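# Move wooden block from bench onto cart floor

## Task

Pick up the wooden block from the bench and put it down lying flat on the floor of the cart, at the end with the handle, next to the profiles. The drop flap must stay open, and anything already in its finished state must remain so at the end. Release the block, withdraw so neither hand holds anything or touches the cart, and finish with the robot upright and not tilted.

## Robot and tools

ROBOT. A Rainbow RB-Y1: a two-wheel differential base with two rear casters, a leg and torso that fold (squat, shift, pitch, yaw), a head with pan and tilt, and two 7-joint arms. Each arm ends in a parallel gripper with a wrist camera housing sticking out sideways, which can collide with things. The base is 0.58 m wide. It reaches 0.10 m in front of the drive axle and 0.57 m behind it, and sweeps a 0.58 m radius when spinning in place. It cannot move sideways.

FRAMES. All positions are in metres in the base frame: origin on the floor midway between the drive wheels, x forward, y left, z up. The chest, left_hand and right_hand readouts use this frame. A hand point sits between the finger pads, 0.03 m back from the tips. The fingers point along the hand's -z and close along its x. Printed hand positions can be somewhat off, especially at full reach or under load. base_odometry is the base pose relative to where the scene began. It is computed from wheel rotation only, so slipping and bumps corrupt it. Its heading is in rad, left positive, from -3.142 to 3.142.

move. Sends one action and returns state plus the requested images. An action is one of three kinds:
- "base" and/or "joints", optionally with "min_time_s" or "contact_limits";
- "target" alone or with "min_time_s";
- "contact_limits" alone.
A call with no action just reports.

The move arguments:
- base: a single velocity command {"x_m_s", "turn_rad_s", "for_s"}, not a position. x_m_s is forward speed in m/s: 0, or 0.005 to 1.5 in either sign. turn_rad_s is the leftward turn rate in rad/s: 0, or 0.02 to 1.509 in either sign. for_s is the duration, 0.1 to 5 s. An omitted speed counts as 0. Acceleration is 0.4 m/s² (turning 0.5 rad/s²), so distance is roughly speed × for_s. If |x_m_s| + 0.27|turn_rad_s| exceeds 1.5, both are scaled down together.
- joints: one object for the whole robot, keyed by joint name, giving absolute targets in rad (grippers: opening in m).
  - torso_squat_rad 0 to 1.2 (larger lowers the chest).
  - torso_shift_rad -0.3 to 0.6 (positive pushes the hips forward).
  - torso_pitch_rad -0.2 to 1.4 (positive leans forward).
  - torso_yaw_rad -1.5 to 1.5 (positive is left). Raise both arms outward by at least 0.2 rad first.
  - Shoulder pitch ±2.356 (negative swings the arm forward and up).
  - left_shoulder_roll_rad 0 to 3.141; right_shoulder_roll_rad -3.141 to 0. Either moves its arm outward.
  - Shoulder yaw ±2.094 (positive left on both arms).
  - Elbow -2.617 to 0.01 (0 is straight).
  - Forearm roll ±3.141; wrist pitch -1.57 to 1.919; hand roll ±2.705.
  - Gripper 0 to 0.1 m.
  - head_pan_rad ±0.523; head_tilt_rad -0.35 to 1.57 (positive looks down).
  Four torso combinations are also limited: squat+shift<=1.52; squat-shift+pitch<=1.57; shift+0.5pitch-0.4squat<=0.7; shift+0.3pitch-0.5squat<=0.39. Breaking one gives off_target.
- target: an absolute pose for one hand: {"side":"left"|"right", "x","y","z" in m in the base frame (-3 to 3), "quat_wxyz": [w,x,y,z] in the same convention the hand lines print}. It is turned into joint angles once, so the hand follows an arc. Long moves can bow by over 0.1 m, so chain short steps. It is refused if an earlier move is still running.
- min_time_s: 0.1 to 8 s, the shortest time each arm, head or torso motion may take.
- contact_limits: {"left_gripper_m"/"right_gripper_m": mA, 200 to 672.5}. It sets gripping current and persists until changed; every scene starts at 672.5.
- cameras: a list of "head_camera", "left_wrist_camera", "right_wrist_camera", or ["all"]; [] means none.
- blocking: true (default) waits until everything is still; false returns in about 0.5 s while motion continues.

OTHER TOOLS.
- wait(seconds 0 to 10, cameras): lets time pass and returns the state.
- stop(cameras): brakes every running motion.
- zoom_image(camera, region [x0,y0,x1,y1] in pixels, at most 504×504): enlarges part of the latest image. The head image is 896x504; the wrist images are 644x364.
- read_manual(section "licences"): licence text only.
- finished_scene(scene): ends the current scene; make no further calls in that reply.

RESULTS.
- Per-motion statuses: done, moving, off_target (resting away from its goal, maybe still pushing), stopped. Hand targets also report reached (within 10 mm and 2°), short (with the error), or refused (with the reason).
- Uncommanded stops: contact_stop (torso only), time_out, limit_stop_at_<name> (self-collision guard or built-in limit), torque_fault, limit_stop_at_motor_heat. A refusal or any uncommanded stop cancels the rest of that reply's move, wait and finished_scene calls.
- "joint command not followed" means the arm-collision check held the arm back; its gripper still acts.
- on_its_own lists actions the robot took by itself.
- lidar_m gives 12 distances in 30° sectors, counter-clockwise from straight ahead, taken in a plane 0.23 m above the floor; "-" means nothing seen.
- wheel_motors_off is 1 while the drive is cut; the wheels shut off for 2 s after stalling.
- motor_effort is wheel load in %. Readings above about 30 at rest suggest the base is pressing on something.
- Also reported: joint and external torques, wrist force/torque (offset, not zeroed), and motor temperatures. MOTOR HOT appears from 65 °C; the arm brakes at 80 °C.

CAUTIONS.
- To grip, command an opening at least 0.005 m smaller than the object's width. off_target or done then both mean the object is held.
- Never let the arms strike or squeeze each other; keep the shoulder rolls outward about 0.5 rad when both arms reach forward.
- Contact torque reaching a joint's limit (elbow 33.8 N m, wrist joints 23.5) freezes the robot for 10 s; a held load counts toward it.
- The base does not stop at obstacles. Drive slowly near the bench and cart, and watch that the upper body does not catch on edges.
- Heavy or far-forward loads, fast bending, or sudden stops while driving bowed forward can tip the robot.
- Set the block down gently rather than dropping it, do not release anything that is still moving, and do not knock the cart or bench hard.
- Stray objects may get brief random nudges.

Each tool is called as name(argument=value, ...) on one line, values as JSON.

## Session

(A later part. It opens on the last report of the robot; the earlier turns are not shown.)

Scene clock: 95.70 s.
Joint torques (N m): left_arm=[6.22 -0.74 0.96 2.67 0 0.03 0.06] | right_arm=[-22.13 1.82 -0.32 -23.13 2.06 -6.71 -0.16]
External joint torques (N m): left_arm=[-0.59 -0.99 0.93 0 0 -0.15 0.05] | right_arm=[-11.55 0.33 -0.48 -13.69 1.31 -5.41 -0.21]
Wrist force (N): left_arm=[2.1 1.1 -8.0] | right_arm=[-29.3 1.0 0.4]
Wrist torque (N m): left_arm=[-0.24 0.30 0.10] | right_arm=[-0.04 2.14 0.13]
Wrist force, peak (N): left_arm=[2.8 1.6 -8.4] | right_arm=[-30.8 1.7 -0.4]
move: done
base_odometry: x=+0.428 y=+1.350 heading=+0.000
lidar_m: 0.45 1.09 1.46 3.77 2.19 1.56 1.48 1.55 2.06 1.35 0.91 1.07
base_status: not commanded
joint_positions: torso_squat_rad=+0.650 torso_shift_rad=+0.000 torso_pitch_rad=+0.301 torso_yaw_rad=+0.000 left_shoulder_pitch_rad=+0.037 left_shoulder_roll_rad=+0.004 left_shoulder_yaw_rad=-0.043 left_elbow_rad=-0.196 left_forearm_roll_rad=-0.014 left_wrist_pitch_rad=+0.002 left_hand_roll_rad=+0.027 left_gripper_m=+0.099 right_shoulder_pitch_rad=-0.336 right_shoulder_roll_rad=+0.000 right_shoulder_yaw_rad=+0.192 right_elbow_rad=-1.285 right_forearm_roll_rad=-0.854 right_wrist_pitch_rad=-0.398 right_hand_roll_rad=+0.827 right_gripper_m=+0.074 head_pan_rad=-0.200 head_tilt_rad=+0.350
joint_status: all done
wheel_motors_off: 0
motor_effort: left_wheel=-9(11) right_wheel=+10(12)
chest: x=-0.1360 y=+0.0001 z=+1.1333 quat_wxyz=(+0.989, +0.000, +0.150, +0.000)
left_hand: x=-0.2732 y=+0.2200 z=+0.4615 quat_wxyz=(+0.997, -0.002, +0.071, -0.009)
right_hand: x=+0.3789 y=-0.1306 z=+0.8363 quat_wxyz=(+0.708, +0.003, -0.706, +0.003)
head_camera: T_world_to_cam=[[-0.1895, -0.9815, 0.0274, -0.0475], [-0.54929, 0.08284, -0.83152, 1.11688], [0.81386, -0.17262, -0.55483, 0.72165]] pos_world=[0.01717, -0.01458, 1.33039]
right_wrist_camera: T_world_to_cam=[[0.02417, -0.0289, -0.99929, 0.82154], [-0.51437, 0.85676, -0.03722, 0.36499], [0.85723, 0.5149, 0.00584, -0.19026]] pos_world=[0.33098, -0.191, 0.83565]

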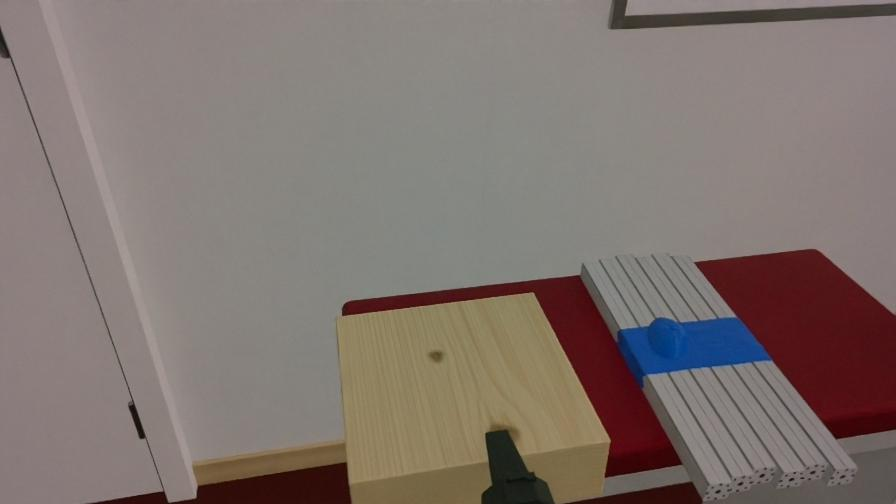

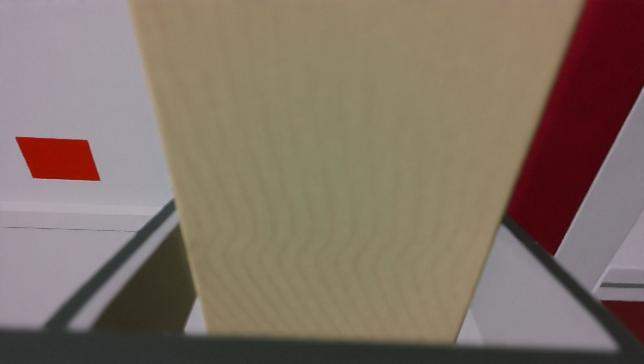

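move(base={"x_m_s": -0.3, "for_s": 1.4}, joints={"torso_squat_rad": 0.5, "head_pan_rad": 0})

move(base={"turn_rad_s": -0.8, "for_s": 1.9635}, joints={"left_shoulder_roll_rad": 0.5, "left_elbow_rad": -1.5}, min_time_s=2, cameras=["head_camera"])

move(base={"x_m_s": 0.4, "for_s": 4.0})

move(base={"turn_rad_s": 0.8, "for_s": 1.9635}, joints={"head_tilt_rad": 0.6}, cameras=["head_camera"])

Scene clock: 102.03 s.
Joint torques (N m): left_arm=[5.72 -0.73 0.66 2.69 -0.17 0.02 0] | right_arm=[-23.5 1.89 -0.14 -23.52 2.2 -6.79 -0.06]
External joint torques (N m): left_arm=[-1.09 -0.98 0.63 0.02 -0.16 -0.15 -0.01] | right_arm=[-12.92 0.41 -0.3 -14.08 1.46 -5.49 -0.11]
Wrist force (N): left_arm=[1.0 0.8 -7.7] | right_arm=[-28.4 0.7 0.2]
Wrist torque (N m): left_arm=[-0.20 0.15 0.10] | right_arm=[-0.10 2.22 0.12]
Wrist force, peak (N): left_arm=[1.4 1.8 -8.6] | right_arm=[-30.2 1.4 -1.4]
move: done
base_odometry: x=+0.008 y=+1.350 heading=-0.001
lidar_m: 0.88 1.51 2.02 4.25 1.57 1.11 1.06 1.10 1.49 3.67 1.44 1.18
base_status: done (sent for 1.4 of 1.4 s)
joint_positions: torso_squat_rad=+0.500 torso_shift_rad=+0.000 torso_pitch_rad=+0.301 torso_yaw_rad=+0.000 left_shoulder_pitch_rad=+0.037 left_shoulder_roll_rad=+0.004 left_shoulder_yaw_rad=-0.043 left_elbow_rad=-0.196 left_forearm_roll_rad=-0.014 left_wrist_pitch_rad=+0.002 left_hand_roll_rad=+0.027 left_gripper_m=+0.099 right_shoulder_pitch_rad=-0.335 right_shoulder_roll_rad=+0.000 right_shoulder_yaw_rad=+0.192 right_elbow_rad=-1.285 right_forearm_roll_rad=-0.854 right_wrist_pitch_rad=-0.398 right_hand_roll_rad=+0.827 right_gripper_m=+0.074 head_pan_rad=+0.000 head_tilt_rad=+0.350
joint_status: all done
wheel_motors_off: 0
motor_effort: left_wheel=-14(30) right_wheel=+15(50)
chest: x=-0.1361 y=+0.0000 z=+1.1904 quat_wxyz=(+0.989, +0.000, +0.150, +0.000)
left_hand: x=-0.2732 y=+0.2200 z=+0.5186 quat_wxyz=(+0.997, -0.002, +0.071, -0.009)
right_hand: x=+0.3787 y=-0.1307 z=+0.8932 quat_wxyz=(+0.708, +0.003, -0.706, +0.003)
pictures: none

Scene clock: 105.93 s.
Joint torques (N m): left_arm=[-4.12 7.07 5.96 -8.03 -0.03 -1.97 -0.07] | right_arm=[-23.76 1.67 -0.11 -23.44 2.28 -6.7 -0.17]
External joint torques (N m): left_arm=[0.08 -1.81 0.5 0.09 -0.1 -0.34 -0.04] | right_arm=[-13.19 0.19 -0.27 -14.01 1.53 -5.4 -0.22]
Wrist force (N): left_arm=[-4.6 -1.4 -4.1] | right_arm=[-28.7 1.4 0.1]
Wrist torque (N m): left_arm=[-0.11 -0.11 0.15] | right_arm=[-0.05 2.17 0.14]
Wrist force, peak (N): left_arm=[0.8 0.3 -8.7] | right_arm=[-29.8 1.8 0.2]
move: done
base_odometry: x=+0.008 y=+1.350 heading=-1.574
lidar_m: 3.54 1.44 1.20 0.88 1.50 2.00 4.25 1.60 1.15 1.07 1.09 1.45
base_status: done (sent for 1.97 of 1.97 s)
joint_positions: torso_squat_rad=+0.500 torso_shift_rad=+0.000 torso_pitch_rad=+0.301 torso_yaw_rad=+0.000 left_shoulder_pitch_rad=+0.037 left_shoulder_roll_rad=+0.500 left_shoulder_yaw_rad=-0.043 left_elbow_rad=-1.500 left_forearm_roll_rad=-0.014 left_wrist_pitch_rad=+0.002 left_hand_roll_rad=+0.027 left_gripper_m=+0.099 right_shoulder_pitch_rad=-0.335 right_shoulder_roll_rad=+0.000 right_shoulder_yaw_rad=+0.192 right_elbow_rad=-1.285 right_forearm_roll_rad=-0.854 right_wrist_pitch_rad=-0.398 right_hand_roll_rad=+0.827 right_gripper_m=+0.074 head_pan_rad=+0.000 head_tilt_rad=+0.350
joint_status: all done
wheel_motors_off: 0
motor_effort: left_wheel=+16(51) right_wheel=+3(48)
chest: x=-0.1361 y=+0.0000 z=+1.1904 quat_wxyz=(+0.989, +0.000, +0.150, +0.000)
left_hand: x=+0.2685 y=+0.3709 z=+0.8049 quat_wxyz=(+0.815, +0.135, -0.527, -0.200)
right_hand: x=+0.3787 y=-0.1307 z=+0.8932 quat_wxyz=(+0.708, +0.003, -0.706, +0.003)
head_camera: T_world_to_cam=[[0.00027, -0.9995, -0.03163, 0.04251], [-0.55963, 0.02606, -0.82833, 1.15931], [0.82874, 0.01792, -0.55935, 0.76035]] pos_world=[0.01864, -0.00135, 1.38694]

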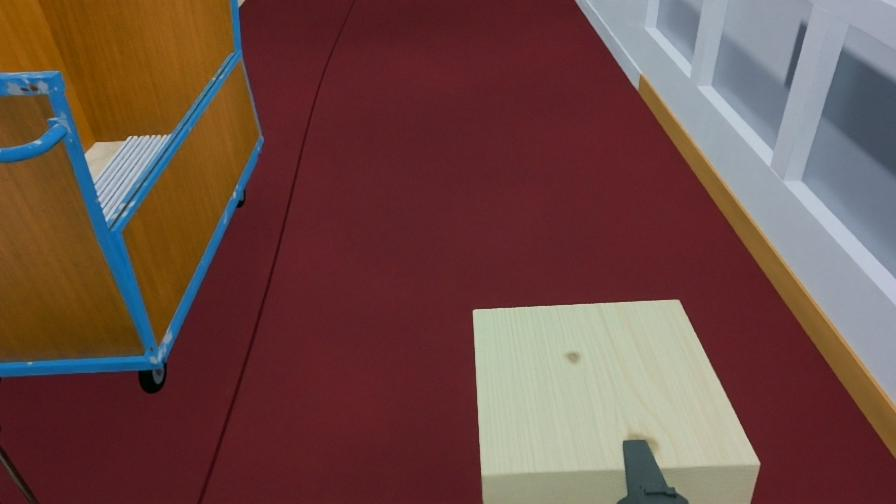

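Scene clock: 111.30 s.
Joint torques (N m): left_arm=[-3.55 6.94 5.98 -7.94 0.02 -1.98 0.02] | right_arm=[-23.3 1.81 -0.56 -23.51 2.27 -6.71 -0.09]
External joint torques (N m): left_arm=[0.65 -1.94 0.52 0.18 -0.04 -0.35 0.05] | right_arm=[-12.73 0.32 -0.72 -14.07 1.53 -5.41 -0.14]
Wrist force (N): left_arm=[-4.2 -1.3 -4.5] | right_arm=[-28.6 1.2 0.0]
Wrist torque (N m): left_arm=[-0.11 -0.10 0.15] | right_arm=[-0.07 2.22 0.15]
Wrist force, peak (N): left_arm=[-5.3 -1.0 -4.9] | right_arm=[-30.2 1.2 -1.6]
move: done
base_odometry: x=+0.002 y=-0.250 heading=-1.574
lidar_m: 3.32 1.18 0.83 0.78 0.81 1.80 4.68 1.50 1.04 0.99 1.01 1.34
base_status: done (sent for 4 of 4 s)
joint_positions: torso_squat_rad=+0.500 torso_shift_rad=+0.000 torso_pitch_rad=+0.301 torso_yaw_rad=+0.000 left_shoulder_pitch_rad=+0.037 left_shoulder_roll_rad=+0.500 left_shoulder_yaw_rad=-0.043 left_elbow_rad=-1.500 left_forearm_roll_rad=-0.014 left_wrist_pitch_rad=+0.002 left_hand_roll_rad=+0.027 left_gripper_m=+0.099 right_shoulder_pitch_rad=-0.335 right_shoulder_roll_rad=+0.000 right_shoulder_yaw_rad=+0.192 right_elbow_rad=-1.285 right_forearm_roll_rad=-0.854 right_wrist_pitch_rad=-0.398 right_hand_roll_rad=+0.827 right_gripper_m=+0.074 head_pan_rad=+0.000 head_tilt_rad=+0.350
joint_status: not commanded
wheel_motors_off: 0
motor_effort: left_wheel=+0(48) right_wheel=+1(38)
chest: x=-0.1360 y=+0.0000 z=+1.1904 quat_wxyz=(+0.989, +0.000, +0.150, +0.000)
left_hand: x=+0.2686 y=+0.3709 z=+0.8049 quat_wxyz=(+0.815, +0.135, -0.527, -0.200)
right_hand: x=+0.3788 y=-0.1307 z=+0.8932 quat_wxyz=(+0.708, +0.003, -0.706, +0.003)
pictures: none

Scene clock: 115.20 s.
Joint torques (N m): left_arm=[-3.72 6.84 6.04 -7.96 -0.09 -1.9 -0.02] | right_arm=[-23.18 2.22 -0.67 -23.44 2.28 -6.81 -0.14]
External joint torques (N m): left_arm=[0.48 -2.05 0.58 0.17 -0.16 -0.27 0.02] | right_arm=[-12.61 0.73 -0.83 -14 1.53 -5.5 -0.19]
Wrist force (N): left_arm=[-4.4 -0.4 -4.0] | right_arm=[-28.5 0.9 -0.3]
Wrist torque (N m): left_arm=[-0.26 -0.08 0.13] | right_arm=[-0.10 2.22 0.13]
Wrist force, peak (N): left_arm=[-5.3 -1.7 -4.4] | right_arm=[-29.5 0.5 0.0]
move: done
base_odometry: x=+0.002 y=-0.250 heading=-0.001
lidar_m: 0.79 0.80 1.78 4.43 1.45 1.04 0.98 1.03 1.38 3.43 1.16 0.83
base_status: done (sent for 1.97 of 1.97 s)
joint_positions: torso_squat_rad=+0.500 torso_shift_rad=+0.000 torso_pitch_rad=+0.301 torso_yaw_rad=+0.000 left_shoulder_pitch_rad=+0.037 left_shoulder_roll_rad=+0.500 left_shoulder_yaw_rad=-0.043 left_elbow_rad=-1.500 left_forearm_roll_rad=-0.014 left_wrist_pitch_rad=+0.002 left_hand_roll_rad=+0.027 left_gripper_m=+0.099 right_shoulder_pitch_rad=-0.335 right_shoulder_roll_rad=+0.000 right_shoulder_yaw_rad=+0.192 right_elbow_rad=-1.285 right_forearm_roll_rad=-0.854 right_wrist_pitch_rad=-0.398 right_hand_roll_rad=+0.827 right_gripper_m=+0.074 head_pan_rad=+0.000 head_tilt_rad=+0.600
joint_status: all done
wheel_motors_off: 0
motor_effort: left_wheel=+1(43) right_wheel=+17(39)
chest: x=-0.1360 y=+0.0000 z=+1.1904 quat_wxyz=(+0.989, +0.000, +0.150, +0.000)
left_hand: x=+0.2686 y=+0.3709 z=+0.8049 quat_wxyz=(+0.815, +0.135, -0.527, -0.200)
right_hand: x=+0.3788 y=-0.1307 z=+0.8932 quat_wxyz=(+0.708, +0.003, -0.706, +0.003)
head_camera: T_world_to_cam=[[-0.00757, -0.9995, -0.03071, 0.04081], [-0.74719, 0.02606, -0.6641, 0.92315], [0.66457, 0.01792, -0.74701, 1.00919]] pos_world=[0.0194, -0.00135, 1.3682]

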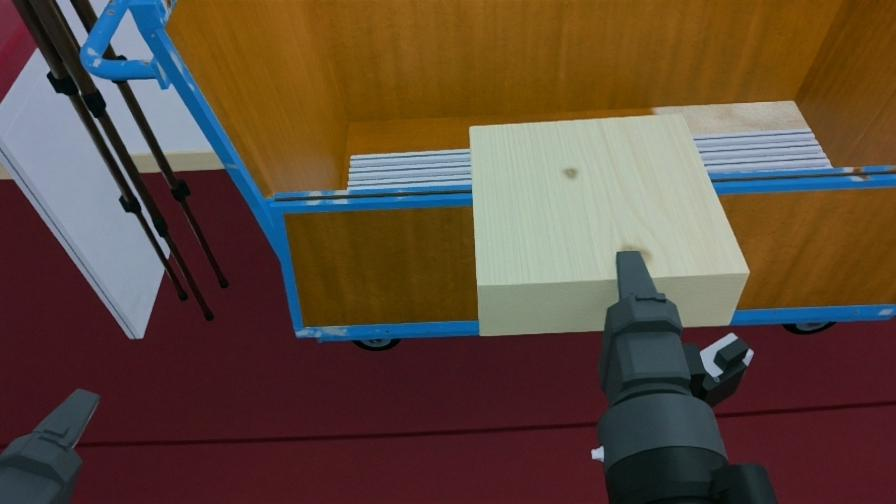

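move(joints={"torso_yaw_rad": 1.2, "torso_squat_rad": 0.4}, min_time_s=3.5, cameras=["head_camera"])

move(joints={"torso_pitch_rad": 0.7, "torso_shift_rad": 0.2}, cameras=["head_camera"])

Scene clock: 122.87 s.
Joint torques (N m): left_arm=[-6.3 11.59 9.32 -6.95 0.01 -1.63 -0.04] | right_arm=[-28.82 9.37 3.87 -23.95 2.78 -4.65 -0.09]
External joint torques (N m): left_arm=[0.68 -2.24 0.8 0.2 -0.08 -0.25 -0.02] | right_arm=[-13.74 2.42 1.18 -14.18 1.95 -3.84 -0.14]
Wrist force (N): left_arm=[-4.1 -3.2 -3.7] | right_arm=[-27.9 -6.6 5.5]
Wrist torque (N m): left_arm=[-0.01 -0.14 0.11] | right_arm=[-0.70 2.07 0.10]
Wrist force, peak (N): left_arm=[-5.0 -0.7 -5.3] | right_arm=[-29.4 -1.9 0.3]
move: done
base_odometry: x=+0.002 y=-0.250 heading=-0.001
lidar_m: 0.78 0.82 1.80 4.43 1.46 1.04 0.98 1.02 1.37 3.42 1.17 0.82
base_status: not commanded
joint_positions: torso_squat_rad=+0.400 torso_shift_rad=+0.000 torso_pitch_rad=+0.301 torso_yaw_rad=+1.200 left_shoulder_pitch_rad=+0.037 left_shoulder_roll_rad=+0.500 left_shoulder_yaw_rad=-0.043 left_elbow_rad=-1.500 left_forearm_roll_rad=-0.014 left_wrist_pitch_rad=+0.002 left_hand_roll_rad=+0.027 left_gripper_m=+0.099 right_shoulder_pitch_rad=-0.335 right_shoulder_roll_rad=+0.000 right_shoulder_yaw_rad=+0.192 right_elbow_rad=-1.285 right_forearm_roll_rad=-0.855 right_wrist_pitch_rad=-0.398 right_hand_roll_rad=+0.827 right_gripper_m=+0.074 head_pan_rad=+0.000 head_tilt_rad=+0.600
joint_status: all done
wheel_motors_off: 0
motor_effort: left_wheel=+2(3) right_wheel=+19(20)
chest: x=-0.1362 y=+0.0003 z=+1.2208 quat_wxyz=(+0.816, +0.084, +0.124, +0.558)
left_hand: x=-0.3665 y=+0.6013 z=+1.0320 quat_wxyz=(+0.758, +0.532, -0.329, +0.187)
right_hand: x=+0.1424 y=+0.4930 z=+0.9967 quat_wxyz=(+0.582, +0.501, -0.582, +0.266)
head_camera: T_world_to_cam=[[0.88105, -0.36065, -0.30608, 0.49904], [-0.45552, -0.47252, -0.75447, 1.09334], [0.12747, 0.80415, -0.58059, 0.75546]] pos_world=[-0.03794, 0.0891, 1.41626]

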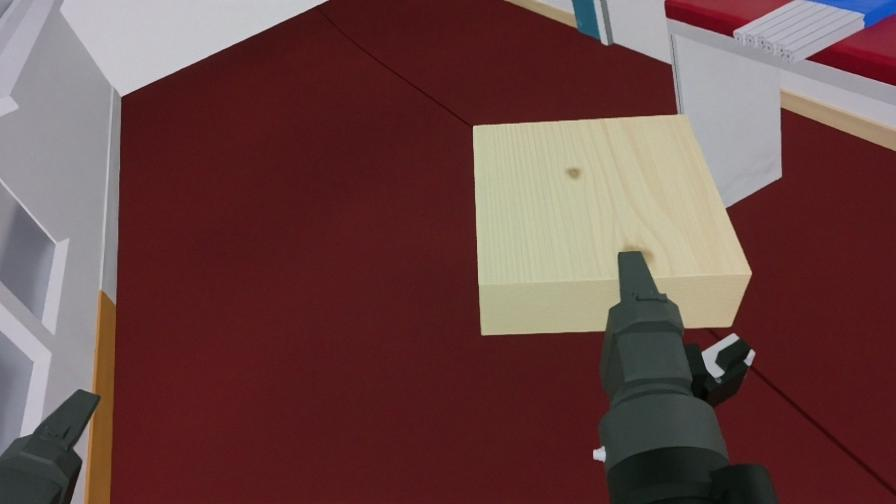

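Scene clock: 125.03 s.
Joint torques (N m): left_arm=[-1.01 15.12 11.9 -3.22 0.04 -0.89 -0.09] | right_arm=[-26.04 21.3 12.73 -20.17 4.24 -1.07 0.42]
External joint torques (N m): left_arm=[0.05 -2.73 1.06 0.18 -0.06 -0.18 -0.08] | right_arm=[-14.06 7.07 6.15 -12.05 3.39 -0.87 0.37]
Wrist force (N): left_arm=[-2.1 -4.3 -2.9] | right_arm=[-23.5 -14.9 0.3]
Wrist torque (N m): left_arm=[0.05 0.00 0.11] | right_arm=[-1.39 1.66 -0.75]
Wrist force, peak (N): left_arm=[-3.9 -3.7 -3.7] | right_arm=[-24.4 -32.1 3.5]
move: done
base_odometry: x=+0.002 y=-0.250 heading=-0.001
lidar_m: 0.78 0.81 1.80 4.44 1.46 1.03 0.99 1.02 1.37 3.42 1.16 0.83
base_status: not commanded
joint_positions: torso_squat_rad=+0.400 torso_shift_rad=+0.200 torso_pitch_rad=+0.701 torso_yaw_rad=+1.200 left_shoulder_pitch_rad=+0.037 left_shoulder_roll_rad=+0.500 left_shoulder_yaw_rad=-0.043 left_elbow_rad=-1.500 left_forearm_roll_rad=-0.014 left_wrist_pitch_rad=+0.002 left_hand_roll_rad=+0.027 left_gripper_m=+0.099 right_shoulder_pitch_rad=-0.335 right_shoulder_roll_rad=-0.001 right_shoulder_yaw_rad=+0.190 right_elbow_rad=-1.285 right_forearm_roll_rad=-0.855 right_wrist_pitch_rad=-0.399 right_hand_roll_rad=+0.827 right_gripper_m=+0.074 head_pan_rad=+0.000 head_tilt_rad=+0.600
joint_status: all done
wheel_motors_off: 0
motor_effort: left_wheel=-2(11) right_wheel=+14(27)
chest: x=+0.0998 y=+0.0004 z=+1.1489 quat_wxyz=(+0.775, +0.194, +0.284, +0.530)
left_hand: x=-0.1857 y=+0.6013 z=+1.0646 quat_wxyz=(+0.808, +0.558, -0.172, +0.077)
right_hand: x=+0.2704 y=+0.4926 z=+0.8333 quat_wxyz=(+0.687, +0.543, -0.455, +0.161)
head_camera: T_world_to_cam=[[0.69219, -0.36101, -0.62493, 0.6543], [-0.71352, -0.47244, -0.51739, 0.89999], [-0.10846, 0.80403, -0.58461, 0.71179]] pos_world=[0.26646, 0.0891, 1.29066]

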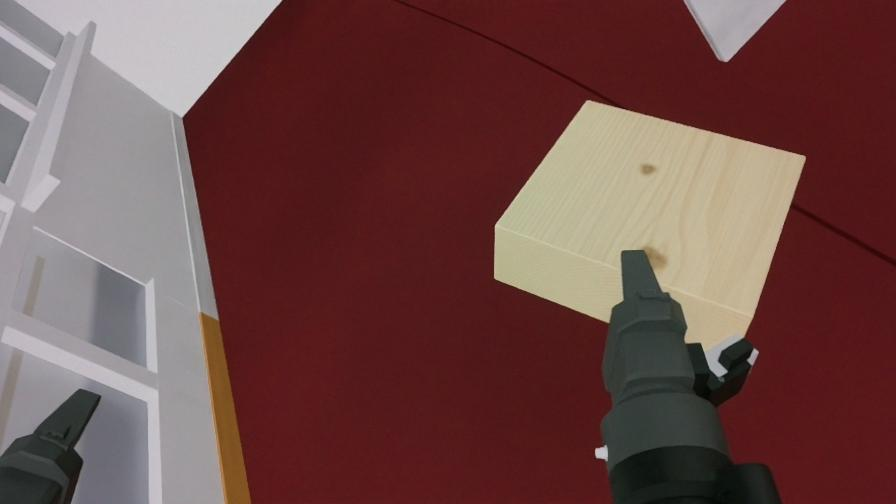

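move(target={"side": "right", "x": 0.36, "y": 0.27, "z": 0.88, "quat_wxyz": [0.5, 0.5, -0.5, 0.5]}, min_time_s=2.5)

move(target={"side": "right", "x": 0.40, "y": 0.06, "z": 0.86, "quat_wxyz": [0.5, 0.5, -0.5, 0.5]}, min_time_s=2.5, cameras=["all"])

Scene clock: 130.20 s.
Joint torques (N m): left_arm=[-0.89 15.44 11.54 -2.98 -0.06 -1.04 -0.13] | right_arm=[-10.4 -1.93 -2.64 -25.55 -1.53 -7.32 0.5]
External joint torques (N m): left_arm=[0.18 -2.42 0.69 0.43 -0.16 -0.33 -0.12] | right_arm=[-8.98 -0.97 -2.05 -15.37 -1.23 -5.89 0.45]
Wrist force (N): left_arm=[-1.8 -4.2 -3.0] | right_arm=[-28.6 0.5 -0.4]
Wrist torque (N m): left_arm=[0.05 0.04 0.12] | right_arm=[0.05 2.12 -0.85]
Wrist force, peak (N): left_arm=[-1.5 -4.9 -4.3] | right_arm=[-26.9 -14.9 -1.4]
move: done
base_odometry: x=+0.002 y=-0.250 heading=-0.001
lidar_m: 0.78 0.81 1.80 4.43 1.46 1.04 0.98 1.03 1.37 3.42 1.16 0.83
base_status: not commanded
joint_positions: torso_squat_rad=+0.400 torso_shift_rad=+0.200 torso_pitch_rad=+0.701 torso_yaw_rad=+1.200 left_shoulder_pitch_rad=+0.037 left_shoulder_roll_rad=+0.500 left_shoulder_yaw_rad=-0.043 left_elbow_rad=-1.500 left_forearm_roll_rad=-0.014 left_wrist_pitch_rad=+0.002 left_hand_roll_rad=+0.027 left_gripper_m=+0.099 right_shoulder_pitch_rad=+0.369 right_shoulder_roll_rad=-0.701 right_shoulder_yaw_rad=-0.160 right_elbow_rad=-2.451 right_forearm_roll_rad=-0.844 right_wrist_pitch_rad=+0.403 right_hand_roll_rad=+0.726 right_gripper_m=+0.074 head_pan_rad=+0.000 head_tilt_rad=+0.600
joint_status: all done
wheel_motors_off: 0
motor_effort: left_wheel=-2(4) right_wheel=+15(17)
chest: x=+0.0998 y=+0.0003 z=+1.1489 quat_wxyz=(+0.775, +0.194, +0.283, +0.530)
left_hand: x=-0.1857 y=+0.6013 z=+1.0647 quat_wxyz=(+0.808, +0.558, -0.172, +0.077)
right_hand: x=+0.3596 y=+0.2694 z=+0.8767 quat_wxyz=(+0.500, +0.501, -0.500, +0.500)
right_hand_status: reached (checked arc that bows 95 mm and turns the hand up to 45 deg, planned for 2.5 s): 3 mm and 0.1 deg off.
pictures: none

Scene clock: 133.03 s.
Joint torques (N m): left_arm=[-1.16 15.41 11.82 -3.16 0.08 -0.93 0.03] | right_arm=[0.92 4.75 -8.29 -16.27 2.69 -9.1 0.46]
External joint torques (N m): left_arm=[-0.09 -2.45 0.98 0.25 -0.02 -0.22 0.04] | right_arm=[-4.61 -1.23 -5.63 -10.02 2.09 -7.28 0.41]
Wrist force (N): left_arm=[-0.7 -4.0 -3.2] | right_arm=[-28.7 1.0 0.3]
Wrist torque (N m): left_arm=[-0.01 0.12 0.14] | right_arm=[-0.05 2.17 -0.79]
Wrist force, peak (N): left_arm=[-1.5 -5.4 -3.5] | right_arm=[-30.3 2.7 -3.1]
move: done
base_odometry: x=+0.002 y=-0.250 heading=-0.001
lidar_m: 0.78 0.82 1.80 4.44 1.44 1.04 0.98 1.02 1.36 3.42 1.16 0.84
base_status: not commanded
joint_positions: torso_squat_rad=+0.400 torso_shift_rad=+0.200 torso_pitch_rad=+0.701 torso_yaw_rad=+1.200 left_shoulder_pitch_rad=+0.037 left_shoulder_roll_rad=+0.500 left_shoulder_yaw_rad=-0.043 left_elbow_rad=-1.500 left_forearm_roll_rad=-0.014 left_wrist_pitch_rad=+0.002 left_hand_roll_rad=+0.027 left_gripper_m=+0.099 right_shoulder_pitch_rad=+1.739 right_shoulder_roll_rad=-1.120 right_shoulder_yaw_rad=-0.674 right_elbow_rad=-2.394 right_forearm_roll_rad=-0.685 right_wrist_pitch_rad=-0.842 right_hand_roll_rad=+0.306 right_gripper_m=+0.074 head_pan_rad=+0.000 head_tilt_rad=+0.600
joint_status: all done
wheel_motors_off: 0
motor_effort: left_wheel=-3(3) right_wheel=+15(17)
chest: x=+0.0998 y=+0.0002 z=+1.1489 quat_wxyz=(+0.775, +0.194, +0.283, +0.530)
left_hand: x=-0.1857 y=+0.6012 z=+1.0648 quat_wxyz=(+0.808, +0.558, -0.172, +0.077)
right_hand: x=+0.3998 y=+0.0593 z=+0.8588 quat_wxyz=(+0.503, +0.497, -0.498, +0.501)
right_hand_status: reached (checked arc that bows 61 mm and turns the hand up to 13 deg, planned for 2.5 s): 1 mm and 0.5 deg off.
pictures: head_camera, left_wrist_camera, right_wrist_camera
head_camera: T_world_to_cam=[[0.69217, -0.36074, -0.62511, 0.65448], [-0.71352, -0.4723, -0.51751, 0.90008], [-0.10856, 0.80424, -0.58431, 0.71149]] pos_world=[0.26646, 0.089, 1.29065]
left_wrist_camera: T_world_to_cam=[[0.92209, -0.04911, 0.38385, -0.20852], [0.21874, -0.7521, -0.62169, 1.18385], [0.31922, 0.65721, -0.68276, 0.46366]] pos_world=[-0.2147, 0.57541, 1.13259]
right_wrist_camera: T_world_to_cam=[[0.02861, 0.01777, -0.99943, 0.84459], [-0.86247, -0.50499, -0.03367, 0.43085], [-0.5053, 0.86294, 0.00088, 0.22229]] pos_world=[0.45975, 0.01074, 0.85842]

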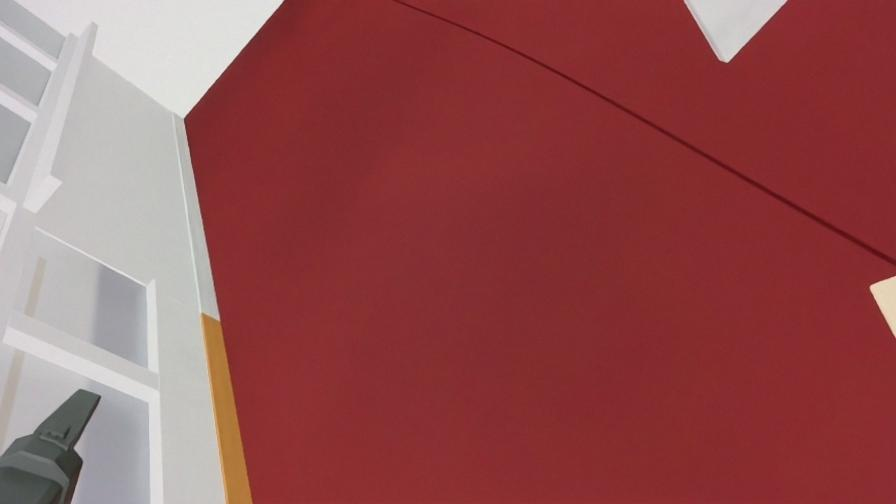

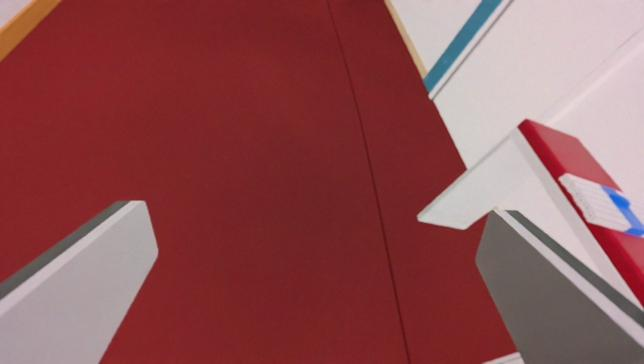

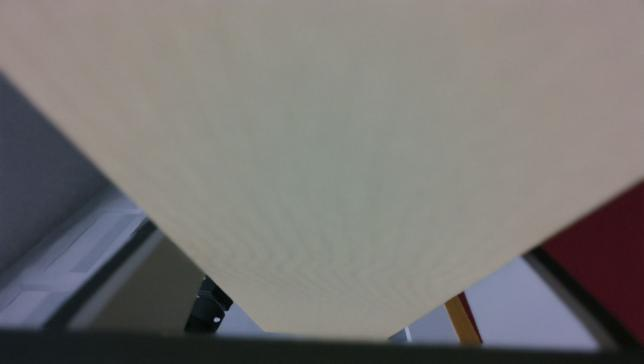

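move(base={"x_m_s": 0.25, "for_s": 1.91}, joints={"head_pan_rad": -0.52, "head_tilt_rad": 0.8}, cameras=["head_camera", "right_wrist_camera"])

Scene clock: 137.40 s.
Joint torques (N m): left_arm=[-1 15.39 11.72 -3.26 0 -0.94 -0.03] | right_arm=[0.36 4.83 -8.13 -16.89 2.68 -9.22 0.73]
External joint torques (N m): left_arm=[0.08 -2.47 0.88 0.14 -0.1 -0.23 -0.02] | right_arm=[-5.17 -1.16 -5.48 -10.63 2.07 -7.4 0.68]
Wrist force (N): left_arm=[-1.5 -5.0 -4.1] | right_arm=[-28.4 -0.2 0.5]
Wrist torque (N m): left_arm=[0.12 0.05 0.06] | right_arm=[-0.26 2.17 -0.78]
Wrist force, peak (N): left_arm=[-1.1 -4.7 -4.6] | right_arm=[-30.2 -1.1 1.0]
move: done
base_odometry: x=+0.477 y=-0.250 heading=-0.001
lidar_m: 0.30 0.32 0.44 3.84 2.15 1.53 1.45 1.51 2.04 4.98 0.47 0.32
base_status: done (sent for 1.9 of 1.9 s)
joint_positions: torso_squat_rad=+0.400 torso_shift_rad=+0.200 torso_pitch_rad=+0.701 torso_yaw_rad=+1.200 left_shoulder_pitch_rad=+0.037 left_shoulder_roll_rad=+0.500 left_shoulder_yaw_rad=-0.043 left_elbow_rad=-1.500 left_forearm_roll_rad=-0.014 left_wrist_pitch_rad=+0.002 left_hand_roll_rad=+0.027 left_gripper_m=+0.099 right_shoulder_pitch_rad=+1.739 right_shoulder_roll_rad=-1.120 right_shoulder_yaw_rad=-0.674 right_elbow_rad=-2.393 right_forearm_roll_rad=-0.685 right_wrist_pitch_rad=-0.842 right_hand_roll_rad=+0.306 right_gripper_m=+0.074 head_pan_rad=-0.520 head_tilt_rad=+0.800
joint_status: all done
wheel_motors_off: 0
motor_effort: left_wheel=-1(30) right_wheel=-2(45)
chest: x=+0.1000 y=+0.0002 z=+1.1488 quat_wxyz=(+0.775, +0.194, +0.284, +0.530)
left_hand: x=-0.1856 y=+0.6012 z=+1.0649 quat_wxyz=(+0.808, +0.558, -0.171, +0.077)
right_hand: x=+0.3999 y=+0.0592 z=+0.8586 quat_wxyz=(+0.503, +0.497, -0.498, +0.501)
head_camera: T_world_to_cam=[[0.45741, -0.78014, -0.4268, 0.46105], [-0.88923, -0.40507, -0.21258, 0.54473], [-0.00704, 0.47675, -0.87901, 1.07654]] pos_world=[0.28108, 0.06709, 1.25886]
right_wrist_camera: T_world_to_cam=[[0.02846, 0.01745, -0.99944, 0.84437], [-0.86247, -0.505, -0.03337, 0.43053], [-0.5053, 0.86294, 0.00068, 0.22254]] pos_world=[0.45975, 0.01064, 0.85812]

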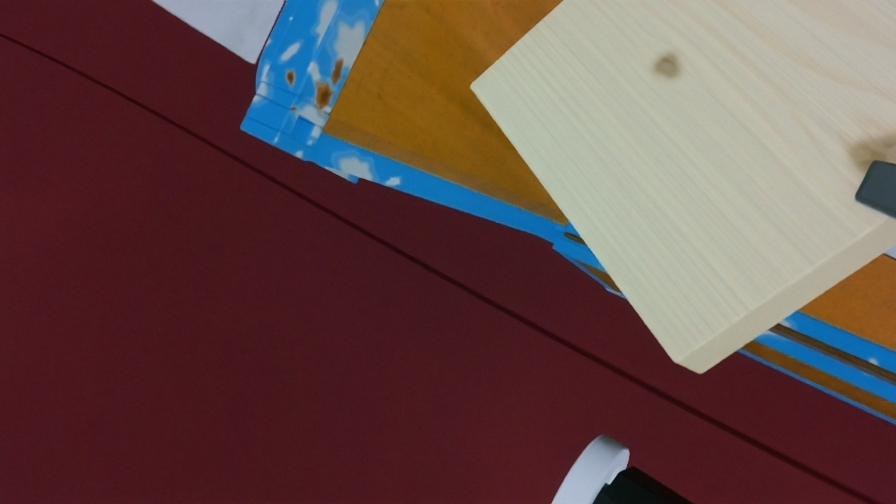

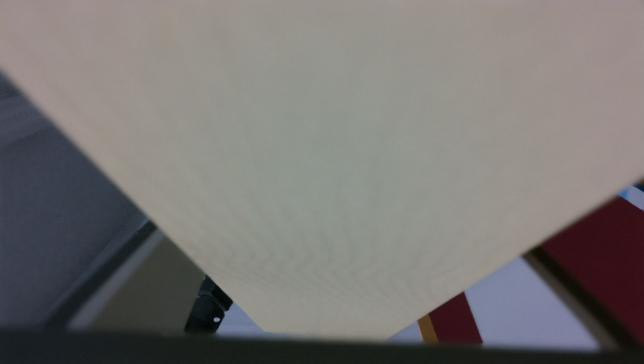

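move(target={"side": "right", "x": 0.46, "y": 0.03, "z": 0.86, "quat_wxyz": [0.3695, 0.6029, -0.3695, 0.6029]}, min_time_s=2.5)

move(base={"x_m_s": 0.1, "for_s": 0.5}, joints={"head_pan_rad": -0.52, "head_tilt_rad": 0.65}, cameras=["head_camera", "right_wrist_camera"])

Scene clock: 160.43 s.
Joint torques (N m): left_arm=[-0.83 15.51 11.95 -3.23 0.09 -1.02 0.02] | right_arm=[-2.11 11.87 -11.57 -8.5 -2.58 -9.24 0.53]
External joint torques (N m): left_arm=[0.24 -2.35 1.1 0.18 -0.01 -0.31 0.03] | right_arm=[-3.95 -0.52 -6.68 -6.53 -2.1 -7.41 0.48]
Wrist force (N): left_arm=[-1.3 -4.1 -3.2] | right_arm=[-28.1 0.4 0.5]
Wrist torque (N m): left_arm=[0.05 0.06 0.09] | right_arm=[-0.14 2.26 -0.79]
Wrist force, peak (N): left_arm=[-1.7 -4.9 -4.0] | right_arm=[-29.4 0.3 0.3]
move: done
base_odometry: x=+0.477 y=-0.250 heading=-0.001
lidar_m: 0.30 0.32 0.44 3.82 2.15 1.52 1.46 1.52 2.02 4.98 0.46 0.32
base_status: not commanded
joint_positions: torso_squat_rad=+0.400 torso_shift_rad=+0.200 torso_pitch_rad=+0.701 torso_yaw_rad=+1.200 left_shoulder_pitch_rad=+0.037 left_shoulder_roll_rad=+0.500 left_shoulder_yaw_rad=-0.043 left_elbow_rad=-1.500 left_forearm_roll_rad=-0.014 left_wrist_pitch_rad=+0.002 left_hand_roll_rad=+0.027 left_gripper_m=+0.099 right_shoulder_pitch_rad=+2.135 right_shoulder_roll_rad=-1.286 right_shoulder_yaw_rad=-1.264 right_elbow_rad=-1.951 right_forearm_roll_rad=-0.370 right_wrist_pitch_rad=-1.229 right_hand_roll_rad=-0.316 right_gripper_m=+0.074 head_pan_rad=-0.520 head_tilt_rad=+0.800
joint_status: all done
wheel_motors_off: 0
motor_effort: left_wheel=+0(1) right_wheel=-1(4)
chest: x=+0.0999 y=+0.0002 z=+1.1488 quat_wxyz=(+0.775, +0.194, +0.283, +0.530)
left_hand: x=-0.1856 y=+0.6012 z=+1.0649 quat_wxyz=(+0.808, +0.558, -0.171, +0.077)
right_hand: x=+0.4602 y=+0.0293 z=+0.8588 quat_wxyz=(+0.371, +0.601, -0.369, +0.604)
right_hand_status: reached (checked arc that bows 11 mm and turns the hand up to 27 deg, planned for 2.5 s): 1 mm and 0.3 deg off.
pictures: none

Scene clock: 161.47 s.
Joint torques (N m): left_arm=[-1.11 15.35 11.73 -3.02 0.04 -0.91 -0.03] | right_arm=[-2.59 12.7 -11 -9.22 -2.53 -9.17 0.62]
External joint torques (N m): left_arm=[-0.04 -2.51 0.88 0.39 -0.06 -0.2 -0.02] | right_arm=[-4.42 0.31 -6.11 -7.29 -2.05 -7.34 0.57]
Wrist force (N): left_arm=[-0.9 -4.6 -3.4] | right_arm=[-28.3 0.5 0.4]
Wrist torque (N m): left_arm=[0.08 0.14 0.09] | right_arm=[-0.02 2.14 -0.78]
Wrist force, peak (N): left_arm=[-1.5 -4.9 -3.8] | right_arm=[-29.8 0.8 -0.1]
move: done
base_odometry: x=+0.527 y=-0.251 heading=-0.001
lidar_m: 0.25 0.27 0.37 1.58 2.22 1.58 1.51 1.56 2.11 4.75 0.40 0.27
base_status: done (sent for 0.5 of 0.5 s)
joint_positions: torso_squat_rad=+0.400 torso_shift_rad=+0.200 torso_pitch_rad=+0.701 torso_yaw_rad=+1.200 left_shoulder_pitch_rad=+0.037 left_shoulder_roll_rad=+0.500 left_shoulder_yaw_rad=-0.043 left_elbow_rad=-1.500 left_forearm_roll_rad=-0.014 left_wrist_pitch_rad=+0.002 left_hand_roll_rad=+0.027 left_gripper_m=+0.099 right_shoulder_pitch_rad=+2.135 right_shoulder_roll_rad=-1.287 right_shoulder_yaw_rad=-1.264 right_elbow_rad=-1.951 right_forearm_roll_rad=-0.370 right_wrist_pitch_rad=-1.229 right_hand_roll_rad=-0.316 right_gripper_m=+0.074 head_pan_rad=-0.520 head_tilt_rad=+0.650
joint_status: all done
wheel_motors_off: 0
motor_effort: left_wheel=-1(25) right_wheel=-4(21)
chest: x=+0.1000 y=+0.0002 z=+1.1488 quat_wxyz=(+0.775, +0.194, +0.284, +0.530)
left_hand: x=-0.1856 y=+0.6012 z=+1.0649 quat_wxyz=(+0.808, +0.558, -0.171, +0.077)
right_hand: x=+0.4603 y=+0.0293 z=+0.8587 quat_wxyz=(+0.371, +0.601, -0.369, +0.604)
head_camera: T_world_to_cam=[[0.45998, -0.77719, -0.42941, 0.46376], [-0.87925, -0.33121, -0.34239, 0.70918], [0.12387, 0.53505, -0.83569, 0.98841]] pos_world=[0.28778, 0.06647, 1.26796]
right_wrist_camera: T_world_to_cam=[[0.01506, 0.03145, -0.99939, 0.84913], [-0.53879, -0.84173, -0.03461, 0.32941], [-0.8423, 0.53898, 0.00427, 0.44046]] pos_world=[0.5357, 0.01317, 0.85813]

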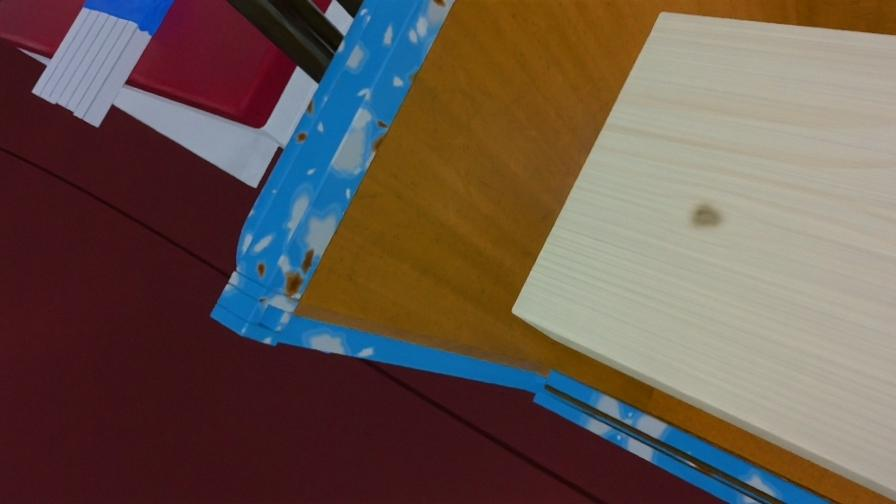

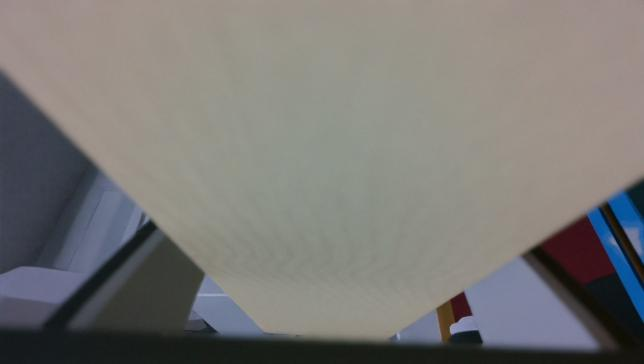

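move(joints={"torso_squat_rad": 0.95, "torso_shift_rad": 0.32}, min_time_s=3)

move(target={"side": "right", "x": 0.475, "y": 0.045, "z": 0.55, "quat_wxyz": [0.3695, 0.6029, -0.3695, 0.6029]}, min_time_s=1.5, cameras=["head_camera"])

Scene clock: 170.03 s.
Joint torques (N m): left_arm=[-0.73 15.38 11.91 -3.07 0.03 -0.98 -0.06] | right_arm=[-2.67 12.51 -11.16 -9.29 -2.44 -9.23 0.49]
External joint torques (N m): left_arm=[0.34 -2.47 1.06 0.34 -0.06 -0.27 -0.05] | right_arm=[-4.51 0.12 -6.27 -7.36 -1.95 -7.4 0.44]
Wrist force (N): left_arm=[-1.5 -4.5 -3.9] | right_arm=[-28.6 0.6 0.2]
Wrist torque (N m): left_arm=[0.06 0.05 0.10] | right_arm=[-0.06 2.15 -0.81]
Wrist force, peak (N): left_arm=[-2.3 -4.9 -4.0] | right_arm=[-29.2 0.6 0.6]
move: done
base_odometry: x=+0.527 y=-0.251 heading=-0.001
lidar_m: 0.25 0.27 0.37 1.59 2.22 1.59 1.50 1.57 2.09 4.74 0.40 0.28
base_status: not commanded
joint_positions: torso_squat_rad=+0.950 torso_shift_rad=+0.320 torso_pitch_rad=+0.701 torso_yaw_rad=+1.200 left_shoulder_pitch_rad=+0.037 left_shoulder_roll_rad=+0.500 left_shoulder_yaw_rad=-0.043 left_elbow_rad=-1.500 left_forearm_roll_rad=-0.014 left_wrist_pitch_rad=+0.002 left_hand_roll_rad=+0.027 left_gripper_m=+0.099 right_shoulder_pitch_rad=+2.135 right_shoulder_roll_rad=-1.287 right_shoulder_yaw_rad=-1.264 right_elbow_rad=-1.951 right_forearm_roll_rad=-0.370 right_wrist_pitch_rad=-1.229 right_hand_roll_rad=-0.316 right_gripper_m=+0.074 head_pan_rad=-0.520 head_tilt_rad=+0.650
joint_status: all done
wheel_motors_off: 0
motor_effort: left_wheel=+1(2) right_wheel=+0(2)
chest: x=+0.0998 y=+0.0001 z=+0.9035 quat_wxyz=(+0.775, +0.194, +0.283, +0.530)
left_hand: x=-0.1858 y=+0.6011 z=+0.8195 quat_wxyz=(+0.808, +0.558, -0.172, +0.077)
right_hand: x=+0.4602 y=+0.0292 z=+0.6135 quat_wxyz=(+0.371, +0.601, -0.369, +0.604)
pictures: none

Scene clock: 171.87 s.
Joint torques (N m): left_arm=[-0.61 15.49 11.9 -3.02 -0.02 -1.02 -0.01] | right_arm=[-7.25 11.37 -9.02 -8.02 -2.39 -9.38 0.77]
External joint torques (N m): left_arm=[0.46 -2.37 1.05 0.38 -0.12 -0.31 -0.01] | right_arm=[-7.31 -0.34 -4.38 -6.4 -2 -7.52 0.72]
Wrist force (N): left_arm=[-1.7 -3.8 -3.8] | right_arm=[-28.9 0.3 0.5]
Wrist torque (N m): left_arm=[0.00 0.03 0.12] | right_arm=[-0.13 2.09 -1.00]
Wrist force, peak (N): left_arm=[-1.6 -4.0 -4.6] | right_arm=[-29.6 1.1 -0.1]
move: done
base_odometry: x=+0.527 y=-0.251 heading=-0.001
lidar_m: 0.26 0.26 0.38 1.59 2.23 1.60 1.50 1.56 2.10 4.74 0.39 0.27
base_status: not commanded
joint_positions: torso_squat_rad=+0.950 torso_shift_rad=+0.320 torso_pitch_rad=+0.701 torso_yaw_rad=+1.200 left_shoulder_pitch_rad=+0.037 left_shoulder_roll_rad=+0.500 left_shoulder_yaw_rad=-0.043 left_elbow_rad=-1.500 left_forearm_roll_rad=-0.014 left_wrist_pitch_rad=+0.002 left_hand_roll_rad=+0.027 left_gripper_m=+0.099 right_shoulder_pitch_rad=+2.070 right_shoulder_roll_rad=-1.530 right_shoulder_yaw_rad=-1.146 right_elbow_rad=-1.694 right_forearm_roll_rad=-0.427 right_wrist_pitch_rad=-1.267 right_hand_roll_rad=-0.252 right_gripper_m=+0.074 head_pan_rad=-0.520 head_tilt_rad=+0.650
joint_status: all done
wheel_motors_off: 0
motor_effort: left_wheel=+1(2) right_wheel=+0(2)
chest: x=+0.0998 y=+0.0001 z=+0.9035 quat_wxyz=(+0.775, +0.194, +0.283, +0.530)
left_hand: x=-0.1858 y=+0.6011 z=+0.8195 quat_wxyz=(+0.808, +0.558, -0.172, +0.077)
right_hand: x=+0.4750 y=+0.0442 z=+0.5491 quat_wxyz=(+0.372, +0.599, -0.367, +0.607)
right_hand_status: reached (checked arc that bows 3 mm and turns the hand up to 1 deg, planned for 1.5 s): 1 mm and 0.7 deg off.
head_camera: T_world_to_cam=[[0.46013, -0.77718, -0.42927, 0.3583], [-0.87913, -0.33119, -0.34271, 0.62519], [0.12418, 0.53508, -0.83563, 0.78335]] pos_world=[0.28748, 0.06637, 1.02266]

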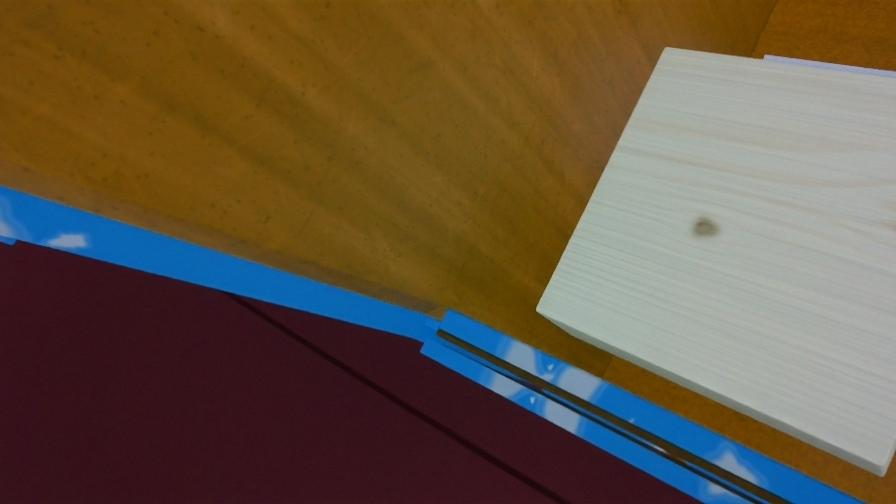

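move(target={"side": "right", "x": 0.466, "y": 0.042, "z": 0.44, "quat_wxyz": [0.406, 0.5365, -0.3288, 0.6626]}, min_time_s=1.5)

move(target={"side": "right", "x": 0.466, "y": 0.042, "z": 0.39, "quat_wxyz": [0.406, 0.5365, -0.3288, 0.6626]}, min_time_s=1.2, cameras=["head_camera", "right_wrist_camera"])

Scene clock: 182.47 s.
Joint torques (N m): left_arm=[-1.25 15.28 12.02 -3.01 -0.04 -1.01 -0.09] | right_arm=[-5.69 10.47 -7.41 -6.75 -0.92 -9.5 0.84]
External joint torques (N m): left_arm=[-0.18 -2.58 1.17 0.4 -0.14 -0.3 -0.09] | right_arm=[-4.28 -0.7 -4.37 -5.71 -0.82 -7.62 0.79]
Wrist force (N): left_arm=[-0.8 -4.2 -3.6] | right_arm=[-28.2 1.1 -5.3]
Wrist torque (N m): left_arm=[0.03 0.16 0.06] | right_arm=[-0.03 2.00 -0.96]
Wrist force, peak (N): left_arm=[-2.2 -4.9 -4.0] | right_arm=[-30.3 0.6 -5.1]
move: done
base_odometry: x=+0.527 y=-0.251 heading=-0.001
lidar_m: 0.25 0.27 0.37 1.59 2.23 1.59 1.51 1.58 2.09 4.75 0.40 0.28
base_status: not commanded
joint_positions: torso_squat_rad=+0.950 torso_shift_rad=+0.320 torso_pitch_rad=+0.701 torso_yaw_rad=+1.200 left_shoulder_pitch_rad=+0.037 left_shoulder_roll_rad=+0.500 left_shoulder_yaw_rad=-0.043 left_elbow_rad=-1.500 left_forearm_roll_rad=-0.014 left_wrist_pitch_rad=+0.002 left_hand_roll_rad=+0.027 left_gripper_m=+0.099 right_shoulder_pitch_rad=+2.075 right_shoulder_roll_rad=-1.781 right_shoulder_yaw_rad=-0.946 right_elbow_rad=-1.461 right_forearm_roll_rad=-0.577 right_wrist_pitch_rad=-1.170 right_hand_roll_rad=-0.081 right_gripper_m=+0.074 head_pan_rad=-0.520 head_tilt_rad=+0.650
joint_status: all done
wheel_motors_off: 0
motor_effort: left_wheel=+1(2) right_wheel=+0(3)
chest: x=+0.0998 y=+0.0001 z=+0.9035 quat_wxyz=(+0.775, +0.194, +0.283, +0.530)
left_hand: x=-0.1858 y=+0.6011 z=+0.8195 quat_wxyz=(+0.808, +0.558, -0.172, +0.077)
right_hand: x=+0.4667 y=+0.0411 z=+0.4392 quat_wxyz=(+0.407, +0.532, -0.326, +0.667)
right_hand_status: reached (checked arc that bows 5 mm and turns the hand up to 12 deg, planned for 1.5 s): 1 mm and 0.8 deg off.
pictures: none

Scene clock: 184.00 s.
Joint torques (N m): left_arm=[-0.83 15.52 12 -3.04 0.03 -0.93 -0.15] | right_arm=[-7.48 11.23 -5.66 -3.16 -0.17 -9.53 0.87]
External joint torques (N m): left_arm=[0.24 -2.34 1.16 0.37 -0.07 -0.22 -0.14] | right_arm=[-4.51 -0.32 -4.29 -3.34 -0.2 -7.64 0.82]
Wrist force (N): left_arm=[-1.2 -3.9 -4.0] | right_arm=[-27.9 0.9 -5.4]
Wrist torque (N m): left_arm=[0.04 0.07 0.09] | right_arm=[0.06 2.08 -0.95]
Wrist force, peak (N): left_arm=[-2.2 -5.0 -3.7] | right_arm=[-29.2 -0.3 -4.4]
move: done
base_odometry: x=+0.527 y=-0.251 heading=-0.001
lidar_m: 0.26 0.27 0.38 1.59 2.22 1.59 1.51 1.58 2.09 4.74 0.39 0.28
base_status: not commanded
joint_positions: torso_squat_rad=+0.950 torso_shift_rad=+0.320 torso_pitch_rad=+0.701 torso_yaw_rad=+1.200 left_shoulder_pitch_rad=+0.037 left_shoulder_roll_rad=+0.500 left_shoulder_yaw_rad=-0.043 left_elbow_rad=-1.500 left_forearm_roll_rad=-0.014 left_wrist_pitch_rad=+0.002 left_hand_roll_rad=+0.027 left_gripper_m=+0.099 right_shoulder_pitch_rad=+2.180 right_shoulder_roll_rad=-2.052 right_shoulder_yaw_rad=-0.795 right_elbow_rad=-1.164 right_forearm_roll_rad=-0.842 right_wrist_pitch_rad=-1.373 right_hand_roll_rad=+0.018 right_gripper_m=+0.074 head_pan_rad=-0.520 head_tilt_rad=+0.650
joint_status: all done
wheel_motors_off: 0
motor_effort: left_wheel=+1(2) right_wheel=-1(3)
chest: x=+0.0998 y=+0.0001 z=+0.9035 quat_wxyz=(+0.775, +0.194, +0.283, +0.530)
left_hand: x=-0.1858 y=+0.6011 z=+0.8195 quat_wxyz=(+0.808, +0.558, -0.172, +0.077)
right_hand: x=+0.4660 y=+0.0411 z=+0.3893 quat_wxyz=(+0.407, +0.534, -0.327, +0.665)
right_hand_status: reached (checked arc that bows 4 mm and turns the hand up to 2 deg, planned for 1.2 s): 1 mm and 0.4 deg off.
head_camera: T_world_to_cam=[[0.46013, -0.77718, -0.42927, 0.3583], [-0.87913, -0.33119, -0.34271, 0.62519], [0.12418, 0.53508, -0.83563, 0.78335]] pos_world=[0.28748, 0.06637, 1.02266]
right_wrist_camera: T_world_to_cam=[[0.11188, -0.15524, -0.98152, 0.33516], [-0.53846, -0.83962, 0.07143, 0.28472], [-0.83519, 0.52051, -0.17753, 0.50914]] pos_world=[0.54105, 0.02607, 0.39902]

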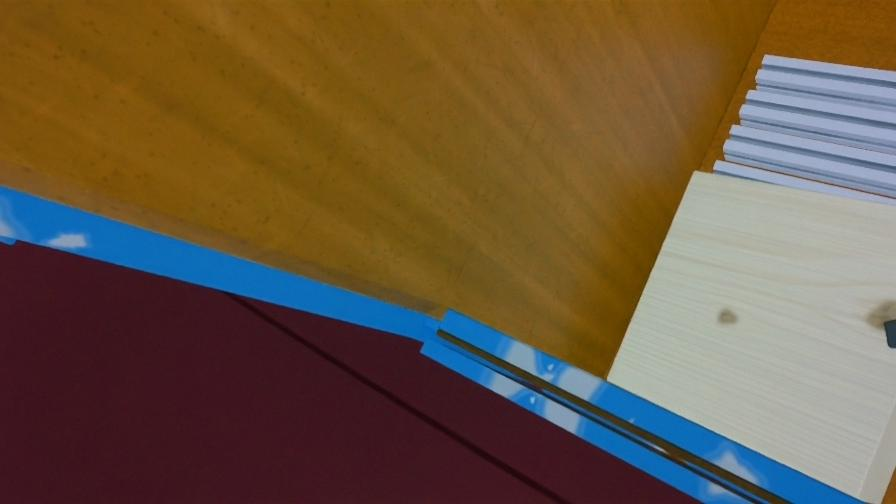

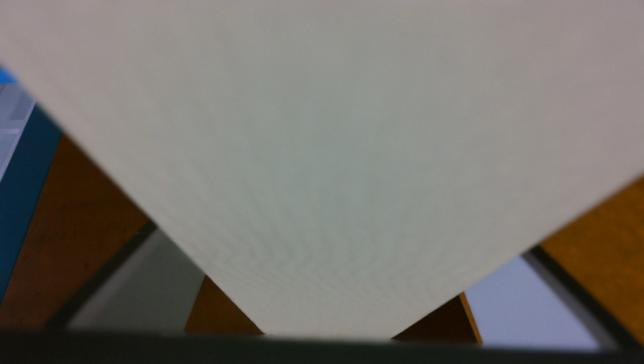

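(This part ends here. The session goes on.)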